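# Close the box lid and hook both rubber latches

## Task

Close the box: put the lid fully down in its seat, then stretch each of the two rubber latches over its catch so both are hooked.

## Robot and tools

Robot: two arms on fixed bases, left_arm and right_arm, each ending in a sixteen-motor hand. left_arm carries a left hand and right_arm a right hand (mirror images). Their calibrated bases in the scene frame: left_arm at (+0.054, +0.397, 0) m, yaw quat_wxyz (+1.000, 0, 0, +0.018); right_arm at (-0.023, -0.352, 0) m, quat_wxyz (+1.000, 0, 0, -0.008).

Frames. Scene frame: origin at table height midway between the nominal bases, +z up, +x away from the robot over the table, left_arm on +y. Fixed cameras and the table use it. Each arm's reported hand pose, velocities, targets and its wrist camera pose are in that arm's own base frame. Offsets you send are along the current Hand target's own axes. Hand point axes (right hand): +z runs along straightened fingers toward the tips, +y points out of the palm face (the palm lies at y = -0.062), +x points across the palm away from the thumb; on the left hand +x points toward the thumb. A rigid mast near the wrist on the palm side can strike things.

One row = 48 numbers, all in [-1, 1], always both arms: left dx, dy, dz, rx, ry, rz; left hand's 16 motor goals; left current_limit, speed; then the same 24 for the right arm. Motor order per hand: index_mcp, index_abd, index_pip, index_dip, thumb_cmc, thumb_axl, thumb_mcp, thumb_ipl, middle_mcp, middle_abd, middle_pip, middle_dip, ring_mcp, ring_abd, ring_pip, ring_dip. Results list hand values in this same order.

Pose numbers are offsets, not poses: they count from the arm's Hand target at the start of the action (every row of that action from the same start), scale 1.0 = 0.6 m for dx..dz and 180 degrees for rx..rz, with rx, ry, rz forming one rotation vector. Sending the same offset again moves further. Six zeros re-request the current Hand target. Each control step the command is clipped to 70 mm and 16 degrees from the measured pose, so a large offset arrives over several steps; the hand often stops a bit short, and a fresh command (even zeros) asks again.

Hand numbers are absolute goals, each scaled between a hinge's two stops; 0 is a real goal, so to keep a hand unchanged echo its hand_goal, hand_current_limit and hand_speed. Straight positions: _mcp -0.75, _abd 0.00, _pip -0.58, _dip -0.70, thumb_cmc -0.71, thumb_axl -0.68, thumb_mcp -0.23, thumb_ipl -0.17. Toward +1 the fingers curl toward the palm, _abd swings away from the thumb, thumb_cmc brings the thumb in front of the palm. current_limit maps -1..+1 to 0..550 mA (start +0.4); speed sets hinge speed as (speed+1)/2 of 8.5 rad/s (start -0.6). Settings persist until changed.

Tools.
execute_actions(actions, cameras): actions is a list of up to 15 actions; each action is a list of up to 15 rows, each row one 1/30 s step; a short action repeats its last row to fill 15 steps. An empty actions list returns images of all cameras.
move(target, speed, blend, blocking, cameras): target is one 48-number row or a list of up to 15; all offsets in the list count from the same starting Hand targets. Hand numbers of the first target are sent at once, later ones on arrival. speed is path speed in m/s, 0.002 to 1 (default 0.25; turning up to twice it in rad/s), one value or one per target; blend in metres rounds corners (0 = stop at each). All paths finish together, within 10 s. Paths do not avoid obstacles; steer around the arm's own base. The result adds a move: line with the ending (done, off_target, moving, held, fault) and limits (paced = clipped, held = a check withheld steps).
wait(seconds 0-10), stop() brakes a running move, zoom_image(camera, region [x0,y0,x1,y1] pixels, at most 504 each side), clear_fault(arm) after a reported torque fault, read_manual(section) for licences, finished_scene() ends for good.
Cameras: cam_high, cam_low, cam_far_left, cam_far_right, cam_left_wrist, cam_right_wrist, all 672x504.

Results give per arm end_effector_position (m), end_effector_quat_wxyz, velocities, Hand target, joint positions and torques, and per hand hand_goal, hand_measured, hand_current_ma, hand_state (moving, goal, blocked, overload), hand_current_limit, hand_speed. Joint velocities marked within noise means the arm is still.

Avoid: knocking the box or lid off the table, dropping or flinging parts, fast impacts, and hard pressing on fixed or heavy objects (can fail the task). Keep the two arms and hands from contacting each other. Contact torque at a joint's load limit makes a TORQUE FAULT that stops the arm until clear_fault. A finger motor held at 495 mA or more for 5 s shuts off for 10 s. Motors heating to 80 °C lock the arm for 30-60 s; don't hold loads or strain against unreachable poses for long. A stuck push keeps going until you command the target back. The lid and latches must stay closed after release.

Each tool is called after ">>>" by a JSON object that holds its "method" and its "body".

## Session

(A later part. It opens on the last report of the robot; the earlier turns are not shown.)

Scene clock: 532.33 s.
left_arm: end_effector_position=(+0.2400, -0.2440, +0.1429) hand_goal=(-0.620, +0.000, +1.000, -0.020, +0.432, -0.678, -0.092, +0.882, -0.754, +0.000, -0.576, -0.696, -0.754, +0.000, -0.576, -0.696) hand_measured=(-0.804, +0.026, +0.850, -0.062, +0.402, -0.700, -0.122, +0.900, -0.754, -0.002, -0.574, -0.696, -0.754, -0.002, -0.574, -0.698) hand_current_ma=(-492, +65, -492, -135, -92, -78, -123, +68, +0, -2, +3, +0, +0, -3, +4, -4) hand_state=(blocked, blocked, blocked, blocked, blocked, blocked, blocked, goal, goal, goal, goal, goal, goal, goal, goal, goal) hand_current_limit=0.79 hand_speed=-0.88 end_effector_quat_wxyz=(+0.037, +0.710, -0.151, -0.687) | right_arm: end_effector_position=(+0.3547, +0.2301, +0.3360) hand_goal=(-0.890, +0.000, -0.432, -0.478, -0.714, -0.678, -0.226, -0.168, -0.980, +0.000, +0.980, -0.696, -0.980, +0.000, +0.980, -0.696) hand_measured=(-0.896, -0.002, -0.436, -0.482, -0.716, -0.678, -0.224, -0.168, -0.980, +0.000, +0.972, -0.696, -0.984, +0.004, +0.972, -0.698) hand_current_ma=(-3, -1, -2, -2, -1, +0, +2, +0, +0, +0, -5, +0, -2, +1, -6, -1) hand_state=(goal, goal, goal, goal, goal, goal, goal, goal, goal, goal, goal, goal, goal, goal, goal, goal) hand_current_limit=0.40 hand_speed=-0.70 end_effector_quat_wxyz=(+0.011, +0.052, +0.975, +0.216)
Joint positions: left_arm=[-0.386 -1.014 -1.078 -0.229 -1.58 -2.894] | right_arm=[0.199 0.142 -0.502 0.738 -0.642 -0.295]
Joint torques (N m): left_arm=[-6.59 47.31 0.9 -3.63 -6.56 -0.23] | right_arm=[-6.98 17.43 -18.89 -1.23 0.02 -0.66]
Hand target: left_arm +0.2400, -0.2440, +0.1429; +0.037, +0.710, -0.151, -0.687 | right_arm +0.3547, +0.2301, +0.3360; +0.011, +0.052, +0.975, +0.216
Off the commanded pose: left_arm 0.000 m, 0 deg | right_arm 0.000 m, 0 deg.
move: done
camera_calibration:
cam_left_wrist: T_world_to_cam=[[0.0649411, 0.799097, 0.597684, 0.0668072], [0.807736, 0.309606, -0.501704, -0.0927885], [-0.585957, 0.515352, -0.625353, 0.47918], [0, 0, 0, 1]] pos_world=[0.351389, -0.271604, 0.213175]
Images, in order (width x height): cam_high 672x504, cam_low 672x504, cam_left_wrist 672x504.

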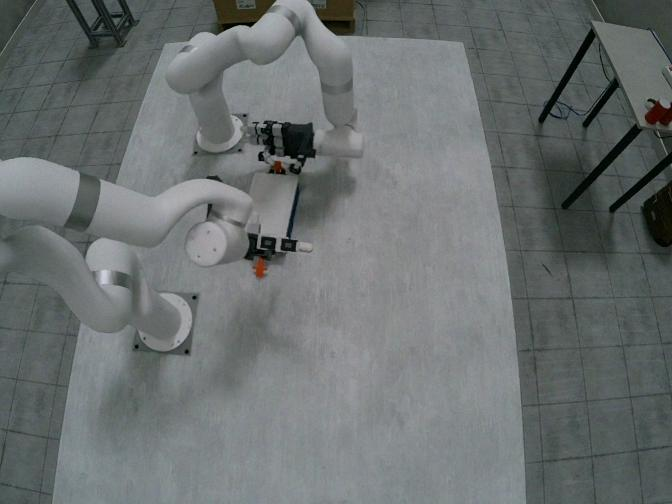

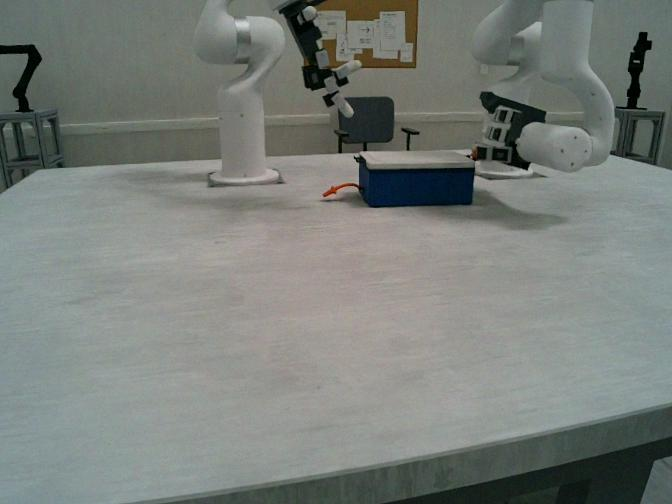

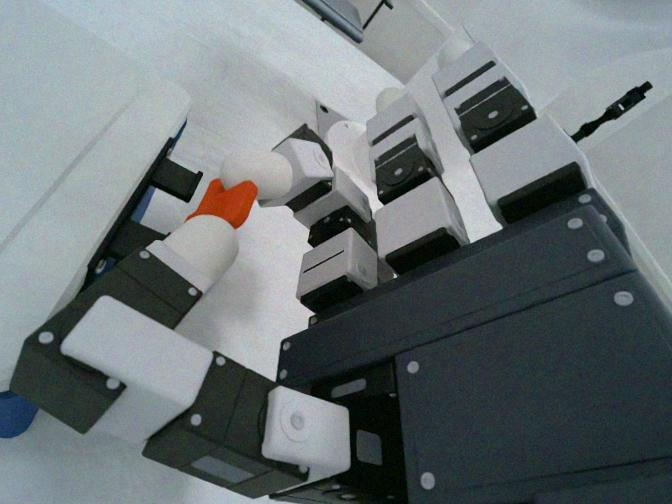

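>>> {"method": "move", "body": {"target": [-0.00643,0.00172,-0.0003,0,0,0, -0.62,0,1.0,-0.02, 0.433,-0.678,-0.092,0.882, -0.754,0,-0.576,-0.696, -0.754,0,-0.576,-0.696, 0.79,-0.88, 0,0,0,0,0,0, -0.89,0,-0.431,-0.478,-0.714,-0.678,-0.226,-0.168,-0.98,0,0.98,-0.696,-0.98,0,0.98,-0.696,0.4,-0.7], "speed": 0.03, "cameras": ["cam_left_wrist","cam_low"]}}

>>> {"method": "zoom_image", "body": {"camera": "cam_left_wrist", "region": [60, 80, 310, 300]}}

>>> {"method": "zoom_image", "body": {"camera": "cam_low", "region": [450, 110, 530, 180]}}

Scene clock: 534.77 s.
left_arm: end_effector_position=(+0.2400, -0.2440, +0.1469) hand_goal=(-0.620, +0.000, +1.000, -0.020, +0.432, -0.678, -0.092, +0.882, -0.754, +0.000, -0.576, -0.696, -0.754, +0.000, -0.576, -0.696) hand_measured=(-0.804, +0.030, +0.852, -0.062, +0.398, -0.702, -0.122, +0.900, -0.754, -0.002, -0.574, -0.696, -0.754, -0.002, -0.574, -0.698) hand_current_ma=(-492, +73, -492, -135, -104, -91, -123, +68, +0, -2, +3, +0, +0, -3, +4, -4) hand_state=(blocked, blocked, blocked, blocked, blocked, blocked, blocked, goal, goal, goal, goal, goal, goal, goal, goal, goal) hand_current_limit=0.79 hand_speed=-0.88 end_effector_quat_wxyz=(+0.037, +0.710, -0.151, -0.687) | right_arm: end_effector_position=(+0.3547, +0.2301, +0.3360) hand_goal=(-0.890, +0.000, -0.432, -0.478, -0.714, -0.678, -0.226, -0.168, -0.980, +0.000, +0.980, -0.696, -0.980, +0.000, +0.980, -0.696) hand_measured=(-0.896, -0.002, -0.436, -0.482, -0.716, -0.678, -0.224, -0.168, -0.980, +0.000, +0.972, -0.696, -0.984, +0.004, +0.972, -0.698) hand_current_ma=(-3, -1, -2, -2, -1, +0, +2, +0, +0, +0, -5, +0, -2, +1, -6, -1) hand_state=(goal, goal, goal, goal, goal, goal, goal, goal, goal, goal, goal, goal, goal, goal, goal, goal) hand_current_limit=0.40 hand_speed=-0.70 end_effector_quat_wxyz=(+0.011, +0.052, +0.975, +0.216)
Joint positions: left_arm=[-0.386 -1.005 -1.074 -0.229 -1.585 -2.895] | right_arm=[0.199 0.142 -0.502 0.738 -0.642 -0.295]
Joint torques (N m): left_arm=[-6.49 46.93 1.02 -3.46 -6.79 -0.1] | right_arm=[-5.21 17.32 -18.87 -1.08 0.01 -0.64]
Hand target: left_arm +0.2400, -0.2440, +0.1469; +0.037, +0.710, -0.151, -0.687 | right_arm +0.3547, +0.2301, +0.3360; +0.011, +0.052, +0.975, +0.216
Off the commanded pose: left_arm 0.000 m, 0 deg | right_arm 0.000 m, 0 deg.
move: done
camera_calibration:
cam_left_wrist: T_world_to_cam=[[0.0649411, 0.799097, 0.597684, 0.0643567], [0.807736, 0.309606, -0.501704, -0.0907315], [-0.585957, 0.515352, -0.625353, 0.481744], [0, 0, 0, 1]] pos_world=[0.351389, -0.271604, 0.217275]
Images, in order (width x height): cam_low 672x504, cam_left_wrist 672x504.

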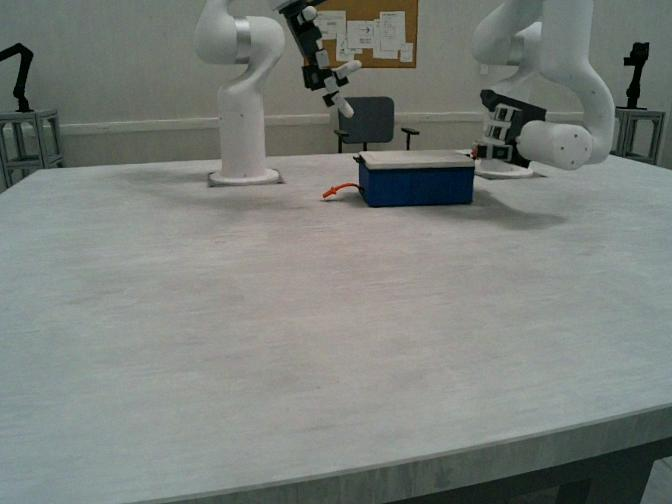

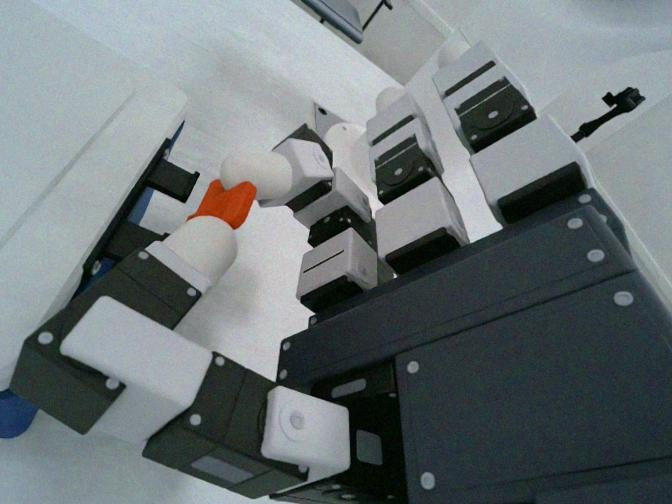

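Scaled by 2.016 from the camera's 672x504 image, which has a finer 960x720 frame.

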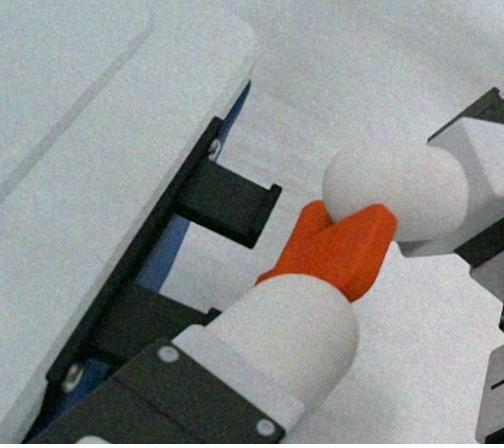

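Scaled by 6.300 from the camera's 672x504 image, which has a finer 960x720 frame.

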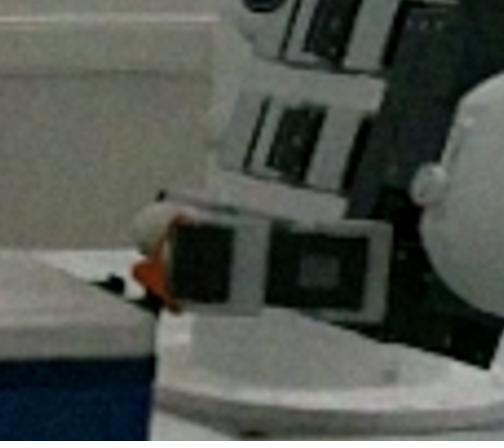

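>>> {"method": "move", "body": {"target": [-0.00149,0.0073,-0.0002,0,0,0, -0.62,0,1.0,-0.02, 0.433,-0.678,-0.092,0.882, -0.754,0,-0.576,-0.696, -0.754,0,-0.576,-0.696, 0.79,-0.88, 0,0,0,0,0,0, -0.89,0,-0.431,-0.478,-0.714,-0.678,-0.226,-0.168,-0.98,0,0.98,-0.696,-0.98,0,0.98,-0.696,0.4,-0.7], "speed": 0.03, "cameras": ["cam_left_wrist","cam_low","cam_high","cam_far_left"]}}

>>> {"method": "zoom_image", "body": {"camera": "cam_left_wrist", "region": [60, 80, 310, 300]}}

>>> {"method": "zoom_image", "body": {"camera": "cam_low", "region": [450, 110, 530, 180]}}

>>> {"method": "zoom_image", "body": {"camera": "cam_high", "region": [250, 145, 310, 190]}}

Scene clock: 538.03 s.
left_arm: end_effector_position=(+0.2393, -0.2479, +0.1489) hand_goal=(-0.620, +0.000, +1.000, -0.020, +0.432, -0.678, -0.092, +0.882, -0.754, +0.000, -0.576, -0.696, -0.754, +0.000, -0.576, -0.696) hand_measured=(-0.804, +0.030, +0.852, -0.062, +0.398, -0.702, -0.122, +0.900, -0.754, -0.002, -0.574, -0.696, -0.754, -0.002, -0.574, -0.698) hand_current_ma=(-492, +73, -492, -135, -104, -91, -123, +68, +0, -2, +3, +0, +0, -3, +4, -4) hand_state=(blocked, blocked, blocked, blocked, blocked, blocked, blocked, goal, goal, goal, goal, goal, goal, goal, goal, goal) hand_current_limit=0.79 hand_speed=-0.88 end_effector_quat_wxyz=(+0.037, +0.710, -0.151, -0.687) | right_arm: end_effector_position=(+0.3547, +0.2301, +0.3360) hand_goal=(-0.890, +0.000, -0.432, -0.478, -0.714, -0.678, -0.226, -0.168, -0.980, +0.000, +0.980, -0.696, -0.980, +0.000, +0.980, -0.696) hand_measured=(-0.896, -0.002, -0.436, -0.482, -0.716, -0.678, -0.224, -0.168, -0.980, +0.000, +0.972, -0.696, -0.984, +0.004, +0.972, -0.698) hand_current_ma=(-3, -1, -2, -2, -1, +0, +2, +0, +0, +0, -5, +0, -2, +1, -6, -1) hand_state=(goal, goal, goal, goal, goal, goal, goal, goal, goal, goal, goal, goal, goal, goal, goal, goal) hand_current_limit=0.40 hand_speed=-0.70 end_effector_quat_wxyz=(+0.011, +0.052, +0.975, +0.216)
Joint positions: left_arm=[-0.394 -1.001 -1.074 -0.237 -1.589 -2.896] | right_arm=[0.199 0.142 -0.502 0.738 -0.642 -0.295]
Joint torques (N m): left_arm=[-6.62 47.63 -11.78 -3.59 -6.71 -0.11] | right_arm=[-6.66 16.58 -19.28 -1.11 0.09 -0.66]
Hand target: left_arm +0.2394, -0.2479, +0.1489; +0.037, +0.710, -0.151, -0.687 | right_arm +0.3547, +0.2301, +0.3360; +0.011, +0.052, +0.975, +0.216
Off the commanded pose: left_arm 0.000 m, 0 deg | right_arm 0.000 m, 0 deg.
move: done
camera_calibration:
cam_left_wrist: T_world_to_cam=[[0.0650255, 0.799031, 0.597763, 0.0663174], [0.807677, 0.309651, -0.501772, -0.0879572], [-0.586029, 0.515427, -0.625223, 0.48455], [0, 0, 0, 1]] pos_world=[0.350689, -0.275504, 0.219175]
Images, in order (width x height): cam_high 672x504, cam_low 672x504, cam_far_left 672x504, cam_left_wrist 672x504.

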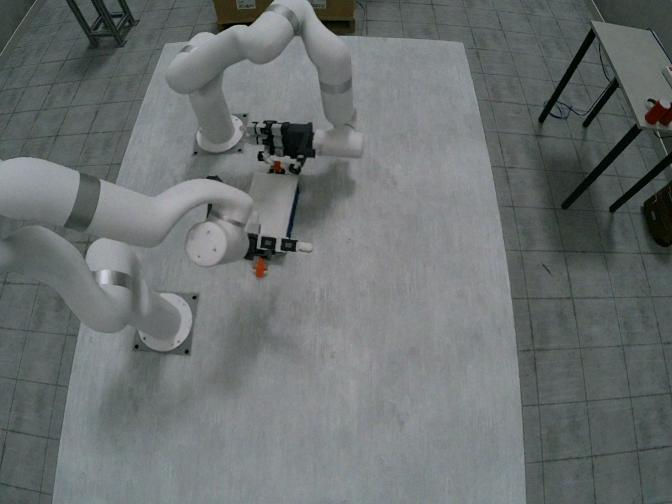

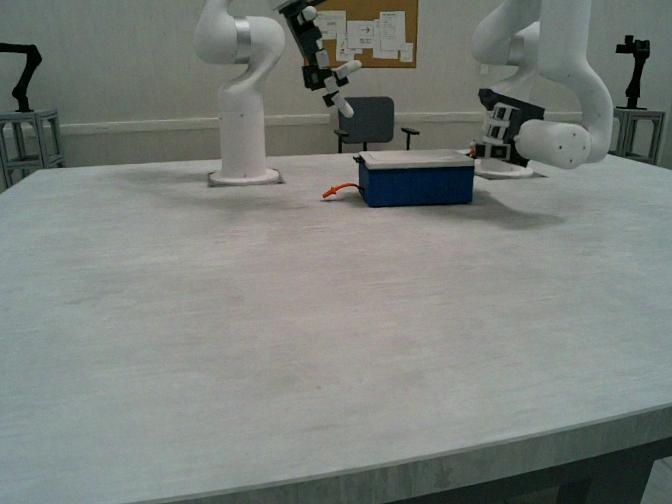

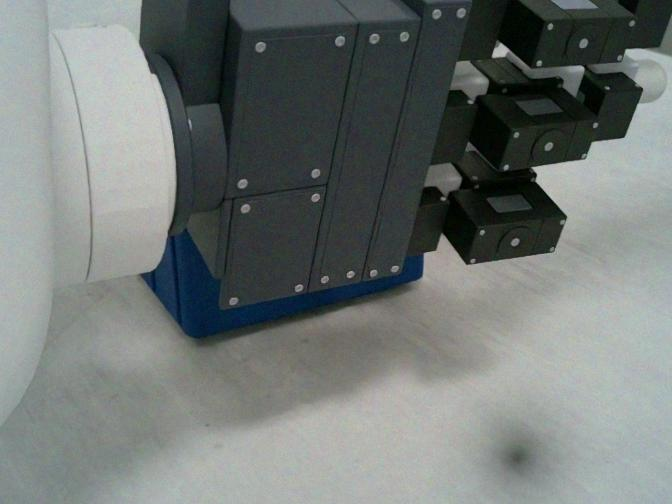

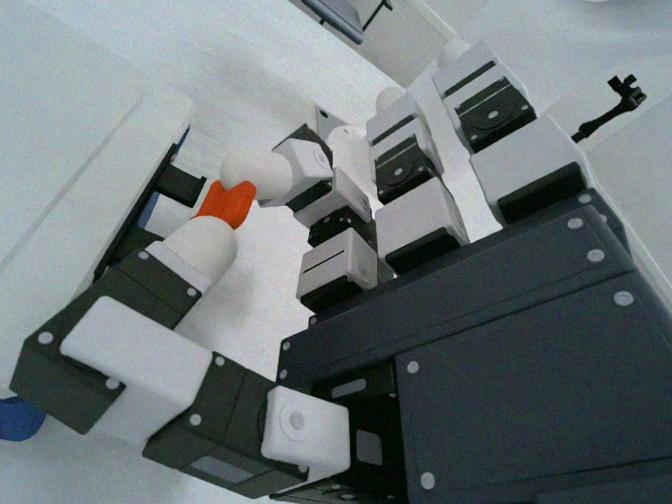

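Scaled by 2.016 from the camera's 672x504 image, which has a finer 960x720 frame.

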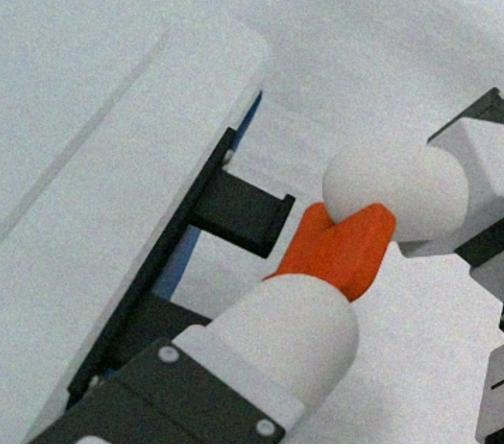

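Scaled by 6.300 from the camera's 672x504 image, which has a finer 960x720 frame.

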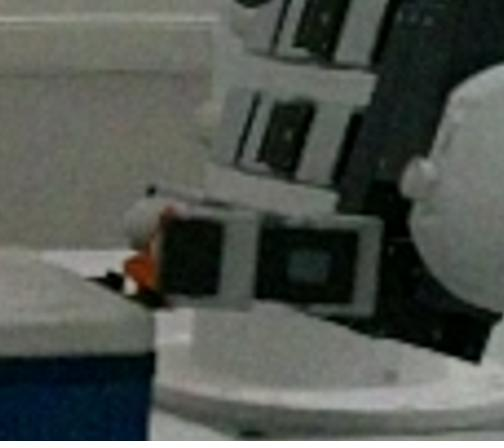

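Scaled by 8.400 from the camera's 672x504 image, which has a finer 960x720 frame.

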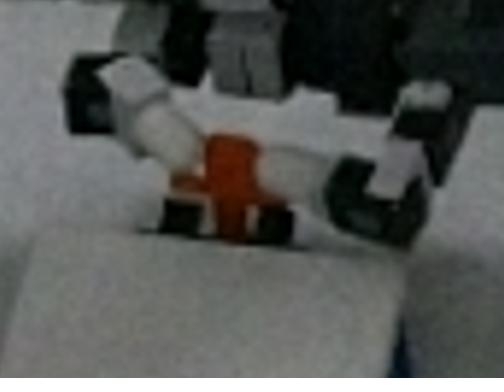

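>>> {"method": "move", "body": {"target": [0.0058,0.02173,0,0,0,0, -0.62,0,1.0,-0.02, 0.433,-0.678,-0.092,0.882, -0.754,0,-0.576,-0.696, -0.754,0,-0.576,-0.696, 0.79,-0.88, 0,0,0,0,0,0, -0.89,0,-0.431,-0.478,-0.714,-0.678,-0.226,-0.168,-0.98,0,0.98,-0.696,-0.98,0,0.98,-0.696,0.4,-0.7], "speed": 0.03, "cameras": ["cam_left_wrist","cam_low","cam_high"]}}

>>> {"method": "zoom_image", "body": {"camera": "cam_left_wrist", "region": [60, 80, 310, 300]}}

>>> {"method": "zoom_image", "body": {"camera": "cam_low", "region": [450, 110, 530, 180]}}

>>> {"method": "zoom_image", "body": {"camera": "cam_high", "region": [250, 145, 310, 190]}}

Scene clock: 541.60 s.
left_arm: end_effector_position=(+0.2373, -0.2613, +0.1490) hand_goal=(-0.620, +0.000, +1.000, -0.020, +0.432, -0.678, -0.092, +0.882, -0.754, +0.000, -0.576, -0.696, -0.754, +0.000, -0.576, -0.696) hand_measured=(-0.804, +0.030, +0.862, -0.056, +0.396, -0.706, -0.122, +0.910, -0.754, -0.002, -0.574, -0.696, -0.754, -0.002, -0.574, -0.698) hand_current_ma=(-492, +73, -492, -115, -113, -103, -123, +118, +0, -2, +3, +0, +0, -3, +4, -4) hand_state=(blocked, blocked, blocked, blocked, blocked, blocked, blocked, blocked, goal, goal, goal, goal, goal, goal, goal, goal) hand_current_limit=0.79 hand_speed=-0.88 end_effector_quat_wxyz=(+0.037, +0.710, -0.151, -0.687) | right_arm: end_effector_position=(+0.3547, +0.2301, +0.3360) hand_goal=(-0.890, +0.000, -0.432, -0.478, -0.714, -0.678, -0.226, -0.168, -0.980, +0.000, +0.980, -0.696, -0.980, +0.000, +0.980, -0.696) hand_measured=(-0.896, -0.002, -0.436, -0.482, -0.716, -0.678, -0.224, -0.168, -0.980, +0.000, +0.972, -0.696, -0.984, +0.004, +0.972, -0.698) hand_current_ma=(-3, -1, -2, -2, -1, +0, +2, +0, +0, +0, -5, +0, -2, +1, -6, -1) hand_state=(goal, goal, goal, goal, goal, goal, goal, goal, goal, goal, goal, goal, goal, goal, goal, goal) hand_current_limit=0.40 hand_speed=-0.70 end_effector_quat_wxyz=(+0.011, +0.052, +0.975, +0.216)
Joint positions: left_arm=[-0.419 -1.004 -1.084 -0.263 -1.594 -2.9] | right_arm=[0.199 0.142 -0.502 0.738 -0.642 -0.295]
Joint torques (N m): left_arm=[-6.88 29.31 -12.07 -4.24 -6.36 -0.14] | right_arm=[-6.86 16.28 -18.47 -1.07 0.15 -0.72]
Hand target: left_arm +0.2373, -0.2613, +0.1490; +0.037, +0.710, -0.151, -0.687 | right_arm +0.3547, +0.2301, +0.3360; +0.011, +0.052, +0.975, +0.216
Off the commanded pose: left_arm 0.000 m, 0 deg | right_arm 0.000 m, 0 deg.
move: done
camera_calibration:
cam_left_wrist: T_world_to_cam=[[0.0649411, 0.799097, 0.597684, 0.0770811], [0.807736, 0.309606, -0.501704, -0.082222], [-0.585957, 0.515352, -0.625353, 0.490277], [0, 0, 0, 1]] pos_world=[0.348689, -0.288804, 0.219275]
Images, in order (width x height): cam_high 672x504, cam_low 672x504, cam_left_wrist 672x504.

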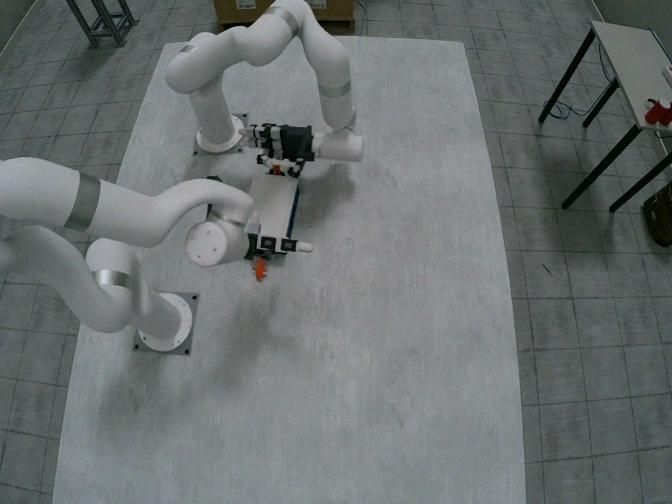

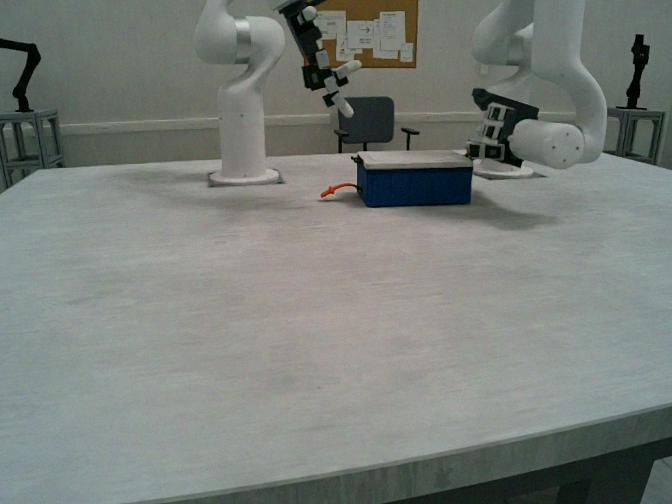

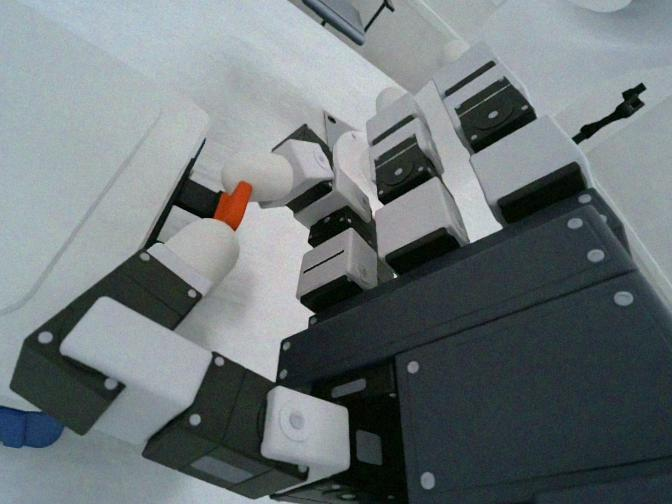

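Scaled by 2.016 from the camera's 672x504 image, which has a finer 960x720 frame.

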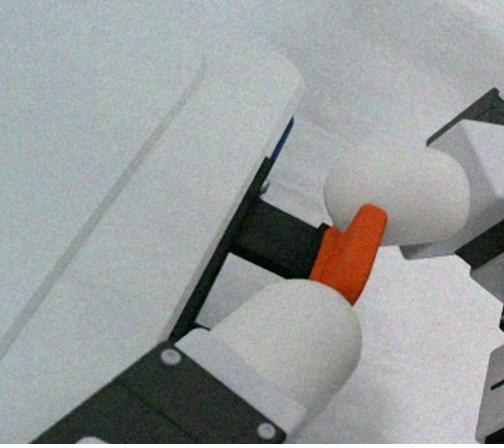

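Scaled by 6.300 from the camera's 672x504 image, which has a finer 960x720 frame.

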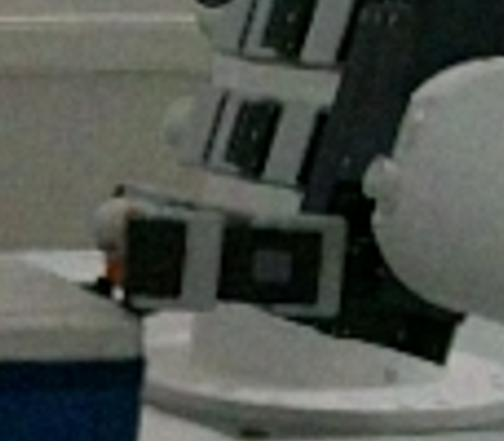

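Scaled by 8.400 from the camera's 672x504 image, which has a finer 960x720 frame.

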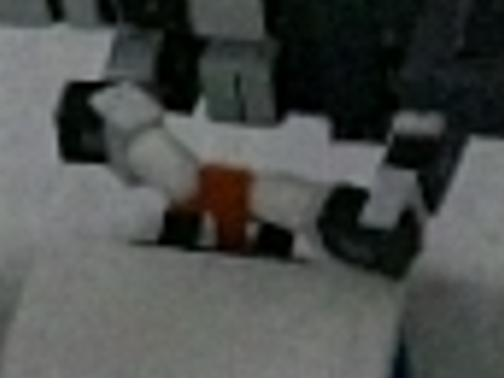

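>>> {"method": "move", "body": {"target": [[-0.0045,-0.0164,0,0,0,0, -0.62,0,1.0,-0.02, 0.433,-0.678,-0.092,0.882, -0.754,0,-0.576,-0.696, -0.754,0,-0.576,-0.696, 0.79,-0.88, 0,0,0,0,0,0, -0.89,0,-0.431,-0.478,-0.714,-0.678,-0.226,-0.168,-0.98,0,0.98,-0.696,-0.98,0,0.98,-0.696,0.4,-0.7],[-0.0125,-0.0143,-0.0004,0,0,0, -0.62,0,1.0,-0.02, 0.433,-0.678,-0.092,0.882, -0.754,0,-0.576,-0.696, -0.754,0,-0.576,-0.696, 0.79,-0.88, 0,0,0,0,0,0, -0.89,0,-0.431,-0.478,-0.714,-0.678,-0.226,-0.168,-0.98,0,0.98,-0.696,-0.98,0,0.98,-0.696,0.4,-0.7]], "speed": 0.03, "blend": [0.002,0], "cameras": ["cam_left_wrist","cam_low","cam_high"]}}

>>> {"method": "zoom_image", "body": {"camera": "cam_left_wrist", "region": [60, 80, 310, 300]}}

>>> {"method": "zoom_image", "body": {"camera": "cam_low", "region": [450, 110, 530, 180]}}

>>> {"method": "zoom_image", "body": {"camera": "cam_high", "region": [250, 145, 310, 190]}}

Scene clock: 544.07 s.
left_arm: end_effector_position=(+0.2389, -0.2512, +0.1540) hand_goal=(-0.620, +0.000, +1.000, -0.020, +0.432, -0.678, -0.092, +0.882, -0.754, +0.000, -0.576, -0.696, -0.754, +0.000, -0.576, -0.696) hand_measured=(-0.804, +0.030, +0.862, -0.056, +0.396, -0.708, -0.132, +0.900, -0.754, -0.002, -0.574, -0.696, -0.754, -0.002, -0.574, -0.698) hand_current_ma=(-492, +73, -492, -115, -113, -109, -176, +66, +0, -2, +3, +0, +0, -3, +4, -4) hand_state=(blocked, blocked, blocked, blocked, blocked, blocked, blocked, goal, goal, goal, goal, goal, goal, goal, goal, goal) hand_current_limit=0.79 hand_speed=-0.88 end_effector_quat_wxyz=(+0.037, +0.710, -0.151, -0.687) | right_arm: end_effector_position=(+0.3547, +0.2301, +0.3360) hand_goal=(-0.890, +0.000, -0.432, -0.478, -0.714, -0.678, -0.226, -0.168, -0.980, +0.000, +0.980, -0.696, -0.980, +0.000, +0.980, -0.696) hand_measured=(-0.896, -0.002, -0.436, -0.482, -0.716, -0.678, -0.224, -0.168, -0.980, +0.000, +0.972, -0.696, -0.984, +0.004, +0.972, -0.698) hand_current_ma=(-3, -1, -2, -2, -1, +0, +2, +0, +0, +0, -5, +0, -2, +1, -6, -1) hand_state=(goal, goal, goal, goal, goal, goal, goal, goal, goal, goal, goal, goal, goal, goal, goal, goal) hand_current_limit=0.40 hand_speed=-0.70 end_effector_quat_wxyz=(+0.011, +0.052, +0.975, +0.216)
Joint positions: left_arm=[-0.4 -0.99 -1.07 -0.243 -1.596 -2.898] | right_arm=[0.199 0.142 -0.502 0.738 -0.642 -0.295]
Joint torques (N m): left_arm=[8.01 47.27 0.78 3.59 -6.69 -0.23] | right_arm=[-6.01 17.15 -18.48 -0.99 0.17 -0.56]
Hand target: left_arm +0.2389, -0.2511, +0.1540; +0.037, +0.710, -0.151, -0.687 | right_arm +0.3547, +0.2301, +0.3360; +0.011, +0.052, +0.975, +0.216
Off the commanded pose: left_arm 0.000 m, 0 deg | right_arm 0.000 m, 0 deg.
move: done
camera_calibration:
cam_left_wrist: T_world_to_cam=[[0.0649207, 0.799129, 0.597644, 0.0659495], [0.807811, 0.309528, -0.50163, -0.0841173], [-0.585855, 0.51535, -0.625451, 0.489063], [0, 0, 0, 1]] pos_world=[0.350189, -0.278704, 0.224274]
Images, in order (width x height): cam_high 672x504, cam_low 672x504, cam_left_wrist 672x504.

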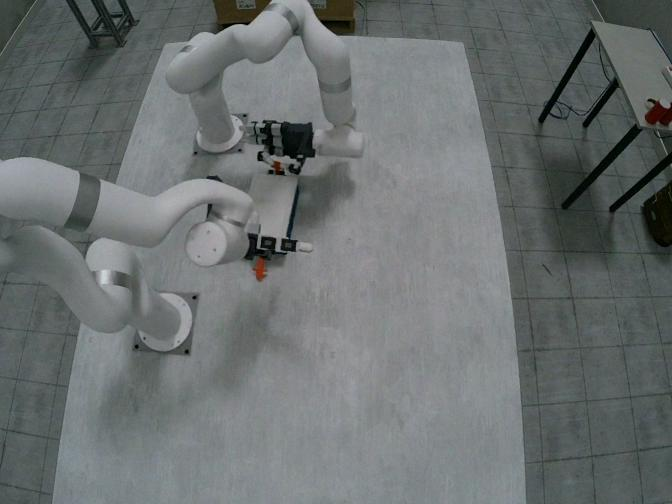

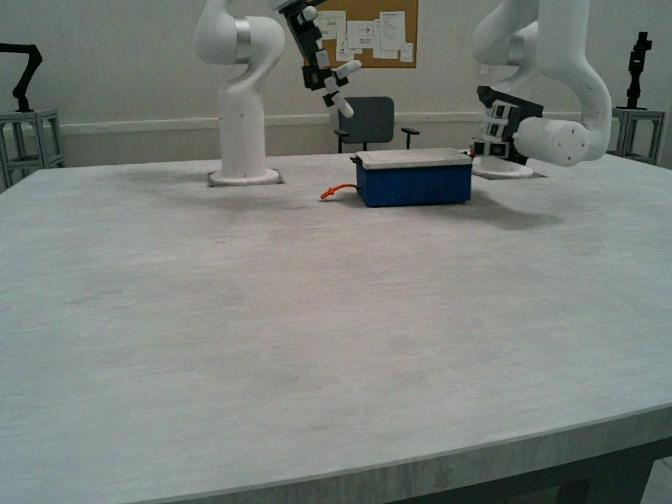

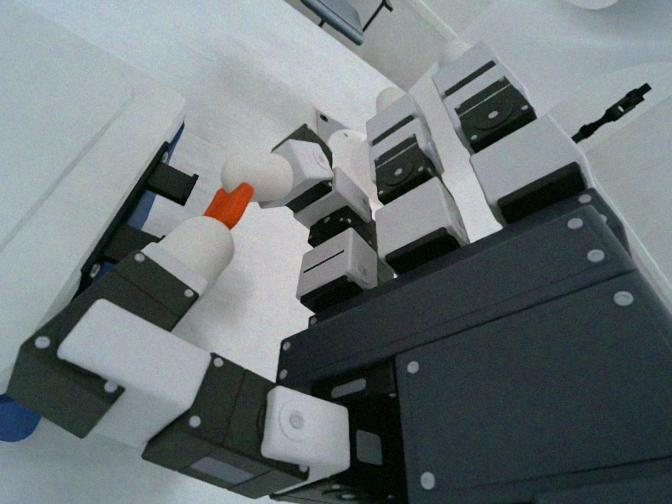

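Scaled by 2.016 from the camera's 672x504 image, which has a finer 960x720 frame.

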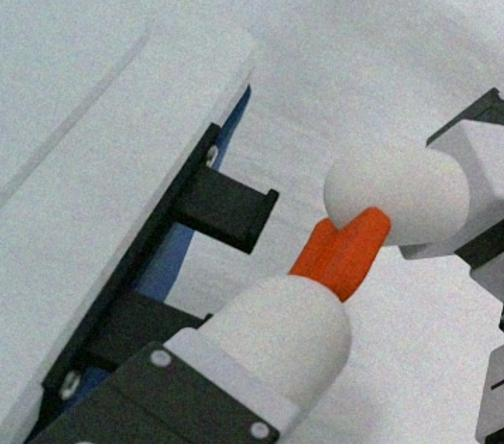

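Scaled by 6.300 from the camera's 672x504 image, which has a finer 960x720 frame.

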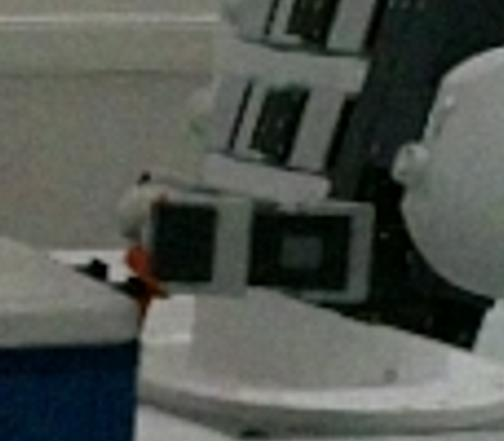

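Scaled by 8.400 from the camera's 672x504 image, which has a finer 960x720 frame.

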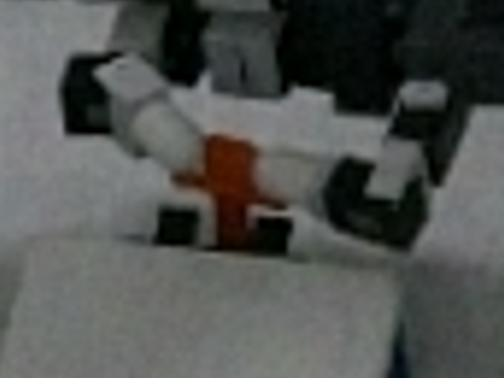

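>>> {"method": "move", "body": {"target": [0.0113,-0.003,0.0004,0,0,0, -0.62,0,1.0,-0.02, 0.433,-0.678,-0.092,0.882, -0.754,0,-0.576,-0.696, -0.754,0,-0.576,-0.696, 0.79,-0.88, 0,0,0,0,0,0, -0.89,0,-0.431,-0.478,-0.714,-0.678,-0.226,-0.168,-0.98,0,0.98,-0.696,-0.98,0,0.98,-0.696,0.4,-0.7], "speed": 0.04, "cameras": ["cam_low"]}}

Scene clock: 550.73 s.
left_arm: end_effector_position=(+0.2390, -0.2512, +0.1470) hand_goal=(-0.620, +0.000, +1.000, -0.020, +0.432, -0.678, -0.092, +0.882, -0.754, +0.000, -0.576, -0.696, -0.754, +0.000, -0.576, -0.696) hand_measured=(-0.804, +0.030, +0.862, -0.056, +0.396, -0.708, -0.134, +0.898, -0.754, -0.002, -0.574, -0.696, -0.754, -0.002, -0.574, -0.698) hand_current_ma=(-492, +73, -492, -115, -113, -109, -179, +59, +0, -2, +3, +0, +0, -3, +4, -4) hand_state=(blocked, blocked, blocked, blocked, blocked, blocked, blocked, goal, goal, goal, goal, goal, goal, goal, goal, goal) hand_current_limit=0.79 hand_speed=-0.88 end_effector_quat_wxyz=(+0.037, +0.710, -0.151, -0.687) | right_arm: end_effector_position=(+0.3547, +0.2301, +0.3360) hand_goal=(-0.890, +0.000, -0.432, -0.478, -0.714, -0.678, -0.226, -0.168, -0.980, +0.000, +0.980, -0.696, -0.980, +0.000, +0.980, -0.696) hand_measured=(-0.896, -0.002, -0.436, -0.482, -0.716, -0.678, -0.224, -0.168, -0.980, +0.000, +0.972, -0.696, -0.984, +0.004, +0.972, -0.698) hand_current_ma=(-3, -1, -2, -2, -1, +0, +2, +0, +0, +0, -5, +0, -2, +1, -6, -1) hand_state=(goal, goal, goal, goal, goal, goal, goal, goal, goal, goal, goal, goal, goal, goal, goal, goal) hand_current_limit=0.40 hand_speed=-0.70 end_effector_quat_wxyz=(+0.011, +0.052, +0.975, +0.216)
Joint positions: left_arm=[-0.4 -1.007 -1.079 -0.243 -1.588 -2.896] | right_arm=[0.199 0.142 -0.502 0.738 -0.642 -0.295]
Joint torques (N m): left_arm=[8.43 29.67 -11.64 3.59 -0.26 1.04] | right_arm=[-6.49 17 -18.57 -1.23 0.08 -0.58]
Hand target: left_arm +0.2390, -0.2512, +0.1470; +0.037, +0.710, -0.151, -0.687 | right_arm +0.3547, +0.2301, +0.3360; +0.011, +0.052, +0.975, +0.216
Off the commanded pose: left_arm 0.000 m, 0 deg | right_arm 0.000 m, 0 deg.
move: done
Images, in order (width x height): cam_low 672x504.

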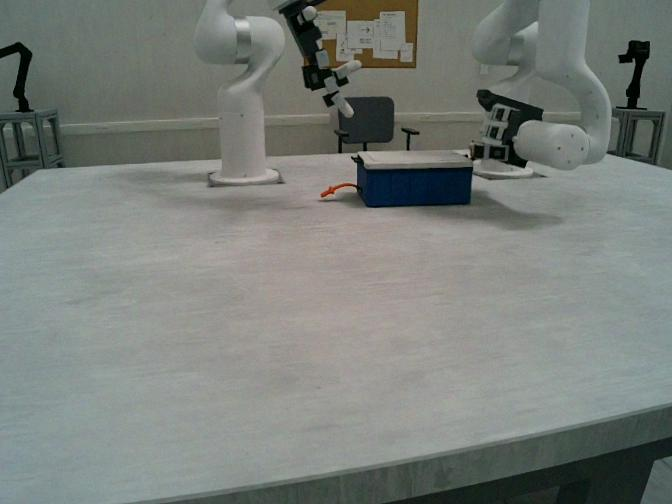

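>>> {"method": "move", "body": {"target": [[0,0,0,0,0,0, -0.62,0,1.0,-0.02, 0.433,-0.678,-0.092,0.882, -0.754,0,-0.576,-0.696, -0.754,0,-0.576,-0.696, 0.79,-0.88, 0.152,0.3473,0.1619,0,0,0, -0.89,0,-0.431,-0.478,-0.714,-0.678,-0.226,-0.168,-0.98,0,0.98,-0.696,-0.98,0,0.98,-0.696,0.4,-0.7],[0,0,0,0,0,0, -0.62,0,1.0,-0.02, 0.433,-0.678,-0.092,0.882, -0.754,0,-0.576,-0.696, -0.754,0,-0.576,-0.696, 0.79,-0.88, 0.152,0.3022,0.2586,0,0,0, -0.89,0,-0.431,-0.478,-0.714,-0.678,-0.226,-0.168,-0.98,0,0.98,-0.696,-0.98,0,0.98,-0.696,0.4,-0.7]], "speed": [0.2,0.1], "blend": [0.02,0], "cameras": ["cam_left_wrist","cam_low","cam_high","cam_far_right","cam_right_wrist"]}}

>>> {"method": "zoom_image", "body": {"camera": "cam_low", "region": [360, 60, 540, 210]}}

>>> {"method": "zoom_image", "body": {"camera": "cam_high", "region": [210, 100, 360, 225]}}

Scene clock: 555.77 s.
left_arm: end_effector_position=(+0.2390, -0.2512, +0.1470) hand_goal=(-0.620, +0.000, +1.000, -0.020, +0.432, -0.678, -0.092, +0.882, -0.754, +0.000, -0.576, -0.696, -0.754, +0.000, -0.576, -0.696) hand_measured=(-0.804, +0.030, +0.862, -0.056, +0.396, -0.708, -0.134, +0.898, -0.754, -0.002, -0.574, -0.696, -0.754, -0.002, -0.574, -0.698) hand_current_ma=(-492, +73, -492, -115, -113, -109, -179, +59, +0, -2, +3, +0, +0, -3, +4, -4) hand_state=(blocked, blocked, blocked, blocked, blocked, blocked, blocked, goal, goal, goal, goal, goal, goal, goal, goal, goal) hand_current_limit=0.79 hand_speed=-0.88 end_effector_quat_wxyz=(+0.037, +0.710, -0.151, -0.687) | right_arm: end_effector_position=(+0.2883, +0.4683, +0.2719) hand_goal=(-0.890, +0.000, -0.432, -0.478, -0.714, -0.678, -0.226, -0.168, -0.980, +0.000, +0.980, -0.696, -0.980, +0.000, +0.980, -0.696) hand_measured=(-0.894, -0.002, -0.436, -0.482, -0.716, -0.678, -0.224, -0.168, -0.980, +0.000, +0.972, -0.696, -0.984, +0.004, +0.972, -0.698) hand_current_ma=(-3, -1, -2, -2, -1, +0, +2, +0, +0, +0, -5, +0, -2, +1, -6, -1) hand_state=(goal, goal, goal, goal, goal, goal, goal, goal, goal, goal, goal, goal, goal, goal, goal, goal) hand_current_limit=0.40 hand_speed=-0.70 end_effector_quat_wxyz=(+0.011, +0.052, +0.975, +0.216)
Joint positions: left_arm=[-0.4 -1.007 -1.079 -0.243 -1.588 -2.896] | right_arm=[0.883 -0.167 -0.634 1.19 -0.252 -0.146]
Joint torques (N m): left_arm=[8.16 28.46 -11.98 3.39 -0.43 0.9] | right_arm=[-8.61 10.68 -9.79 4.17 2.1 -1.05]
Hand target: left_arm +0.2390, -0.2512, +0.1470; +0.037, +0.710, -0.151, -0.687 | right_arm +0.2883, +0.4683, +0.2719; +0.011, +0.052, +0.975, +0.216
Off the commanded pose: left_arm 0.000 m, 0 deg | right_arm 0.000 m, 0 deg.
move: done
camera_calibration:
cam_left_wrist: T_world_to_cam=[[0.0649411, 0.799097, 0.597684, 0.0701816], [0.807736, 0.309606, -0.501704, -0.0876138], [-0.585957, 0.515352, -0.625353, 0.48481], [0, 0, 0, 1]] pos_world=[0.350289, -0.278804, 0.217275]
cam_right_wrist: T_world_to_cam=[[0.816277, 0.494751, 0.298185, -0.519916], [0.355007, -0.836859, 0.416699, 0.129718], [0.4557, -0.234284, -0.858748, 0.33761], [0, 0, 0, 1]] pos_world=[0.224495, 0.444881, 0.3909]
Images, in order (width x height): cam_high 672x504, cam_low 672x504, cam_far_right 672x504, cam_left_wrist 672x504, cam_right_wrist 672x504.

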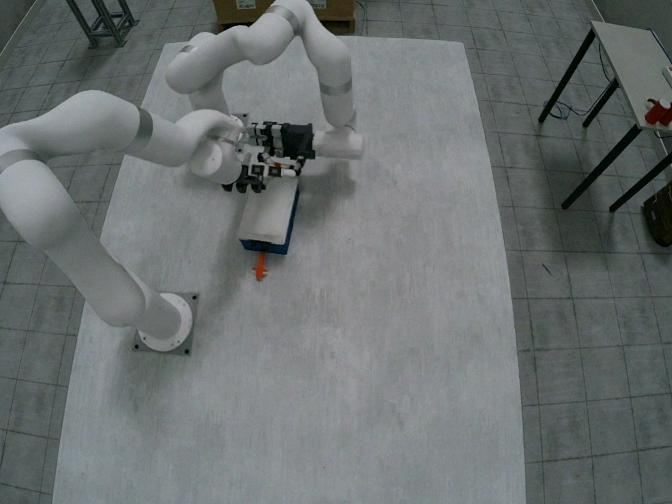

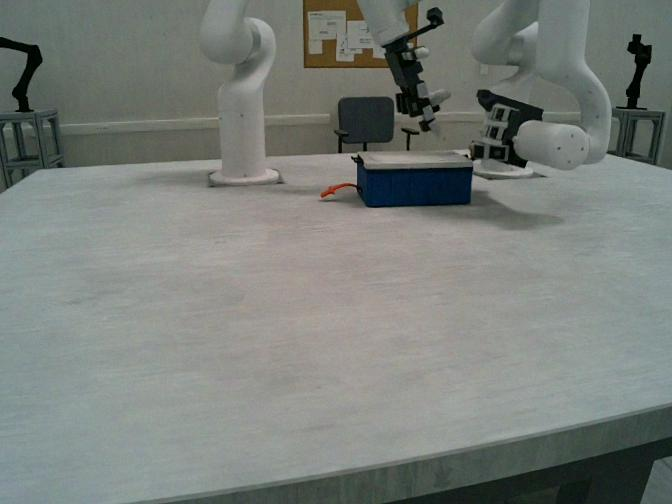

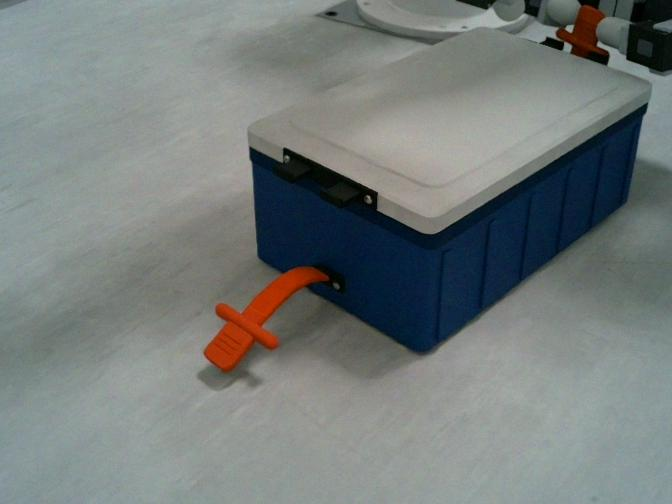

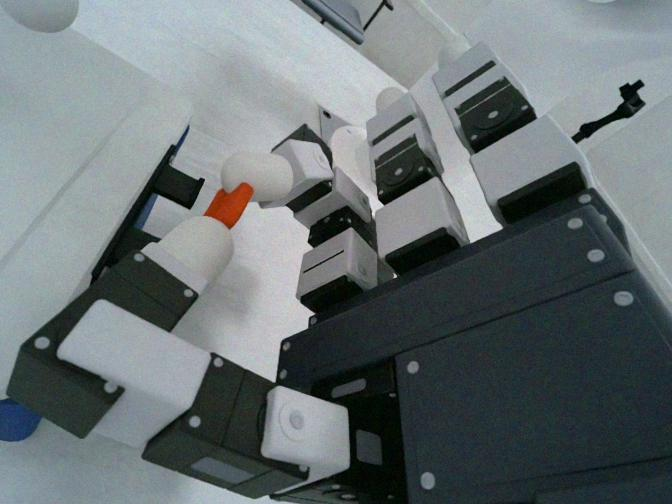

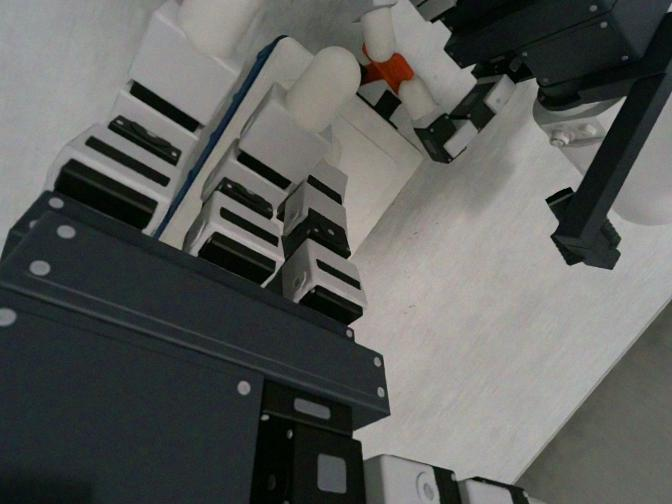

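Scaled by 2.800 from the camera's 672x504 image, which has a finer 960x720 frame.

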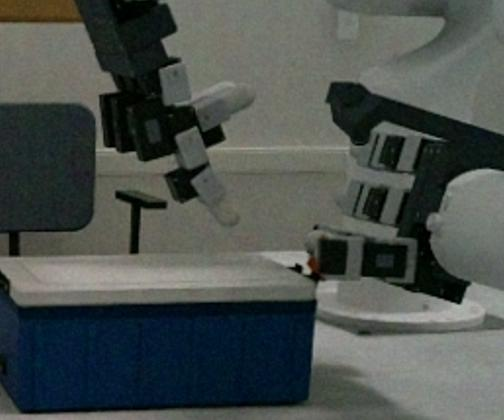

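Scaled by 3.360 from the camera's 672x504 image, which has a finer 960x720 frame.

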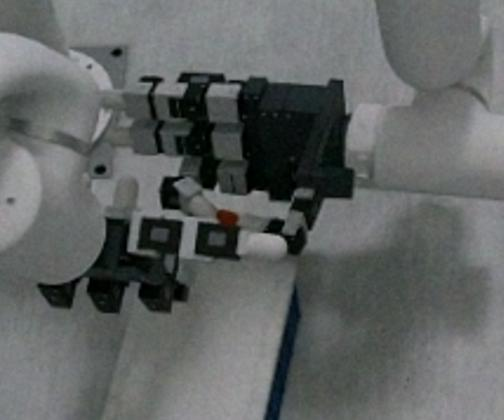

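>>> {"method": "zoom_image", "body": {"camera": "cam_far_right", "region": [500, 0, 672, 120]}}

>>> {"method": "zoom_image", "body": {"camera": "cam_right_wrist", "region": [200, 0, 550, 250]}}

Scaled by 2.930 from the camera's 672x504 image, which has a finer 960x720 frame.

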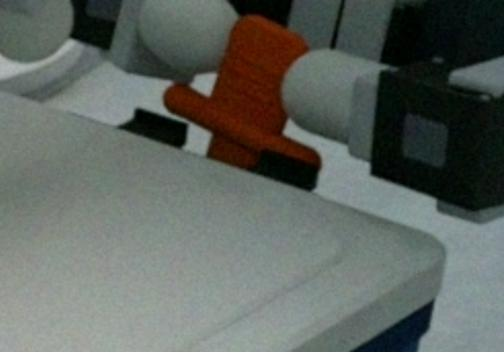

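Scaled by 1.440 from the camera's 672x504 image, which has a finer 960x720 frame.

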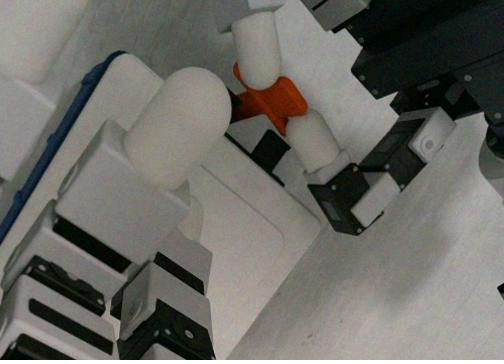

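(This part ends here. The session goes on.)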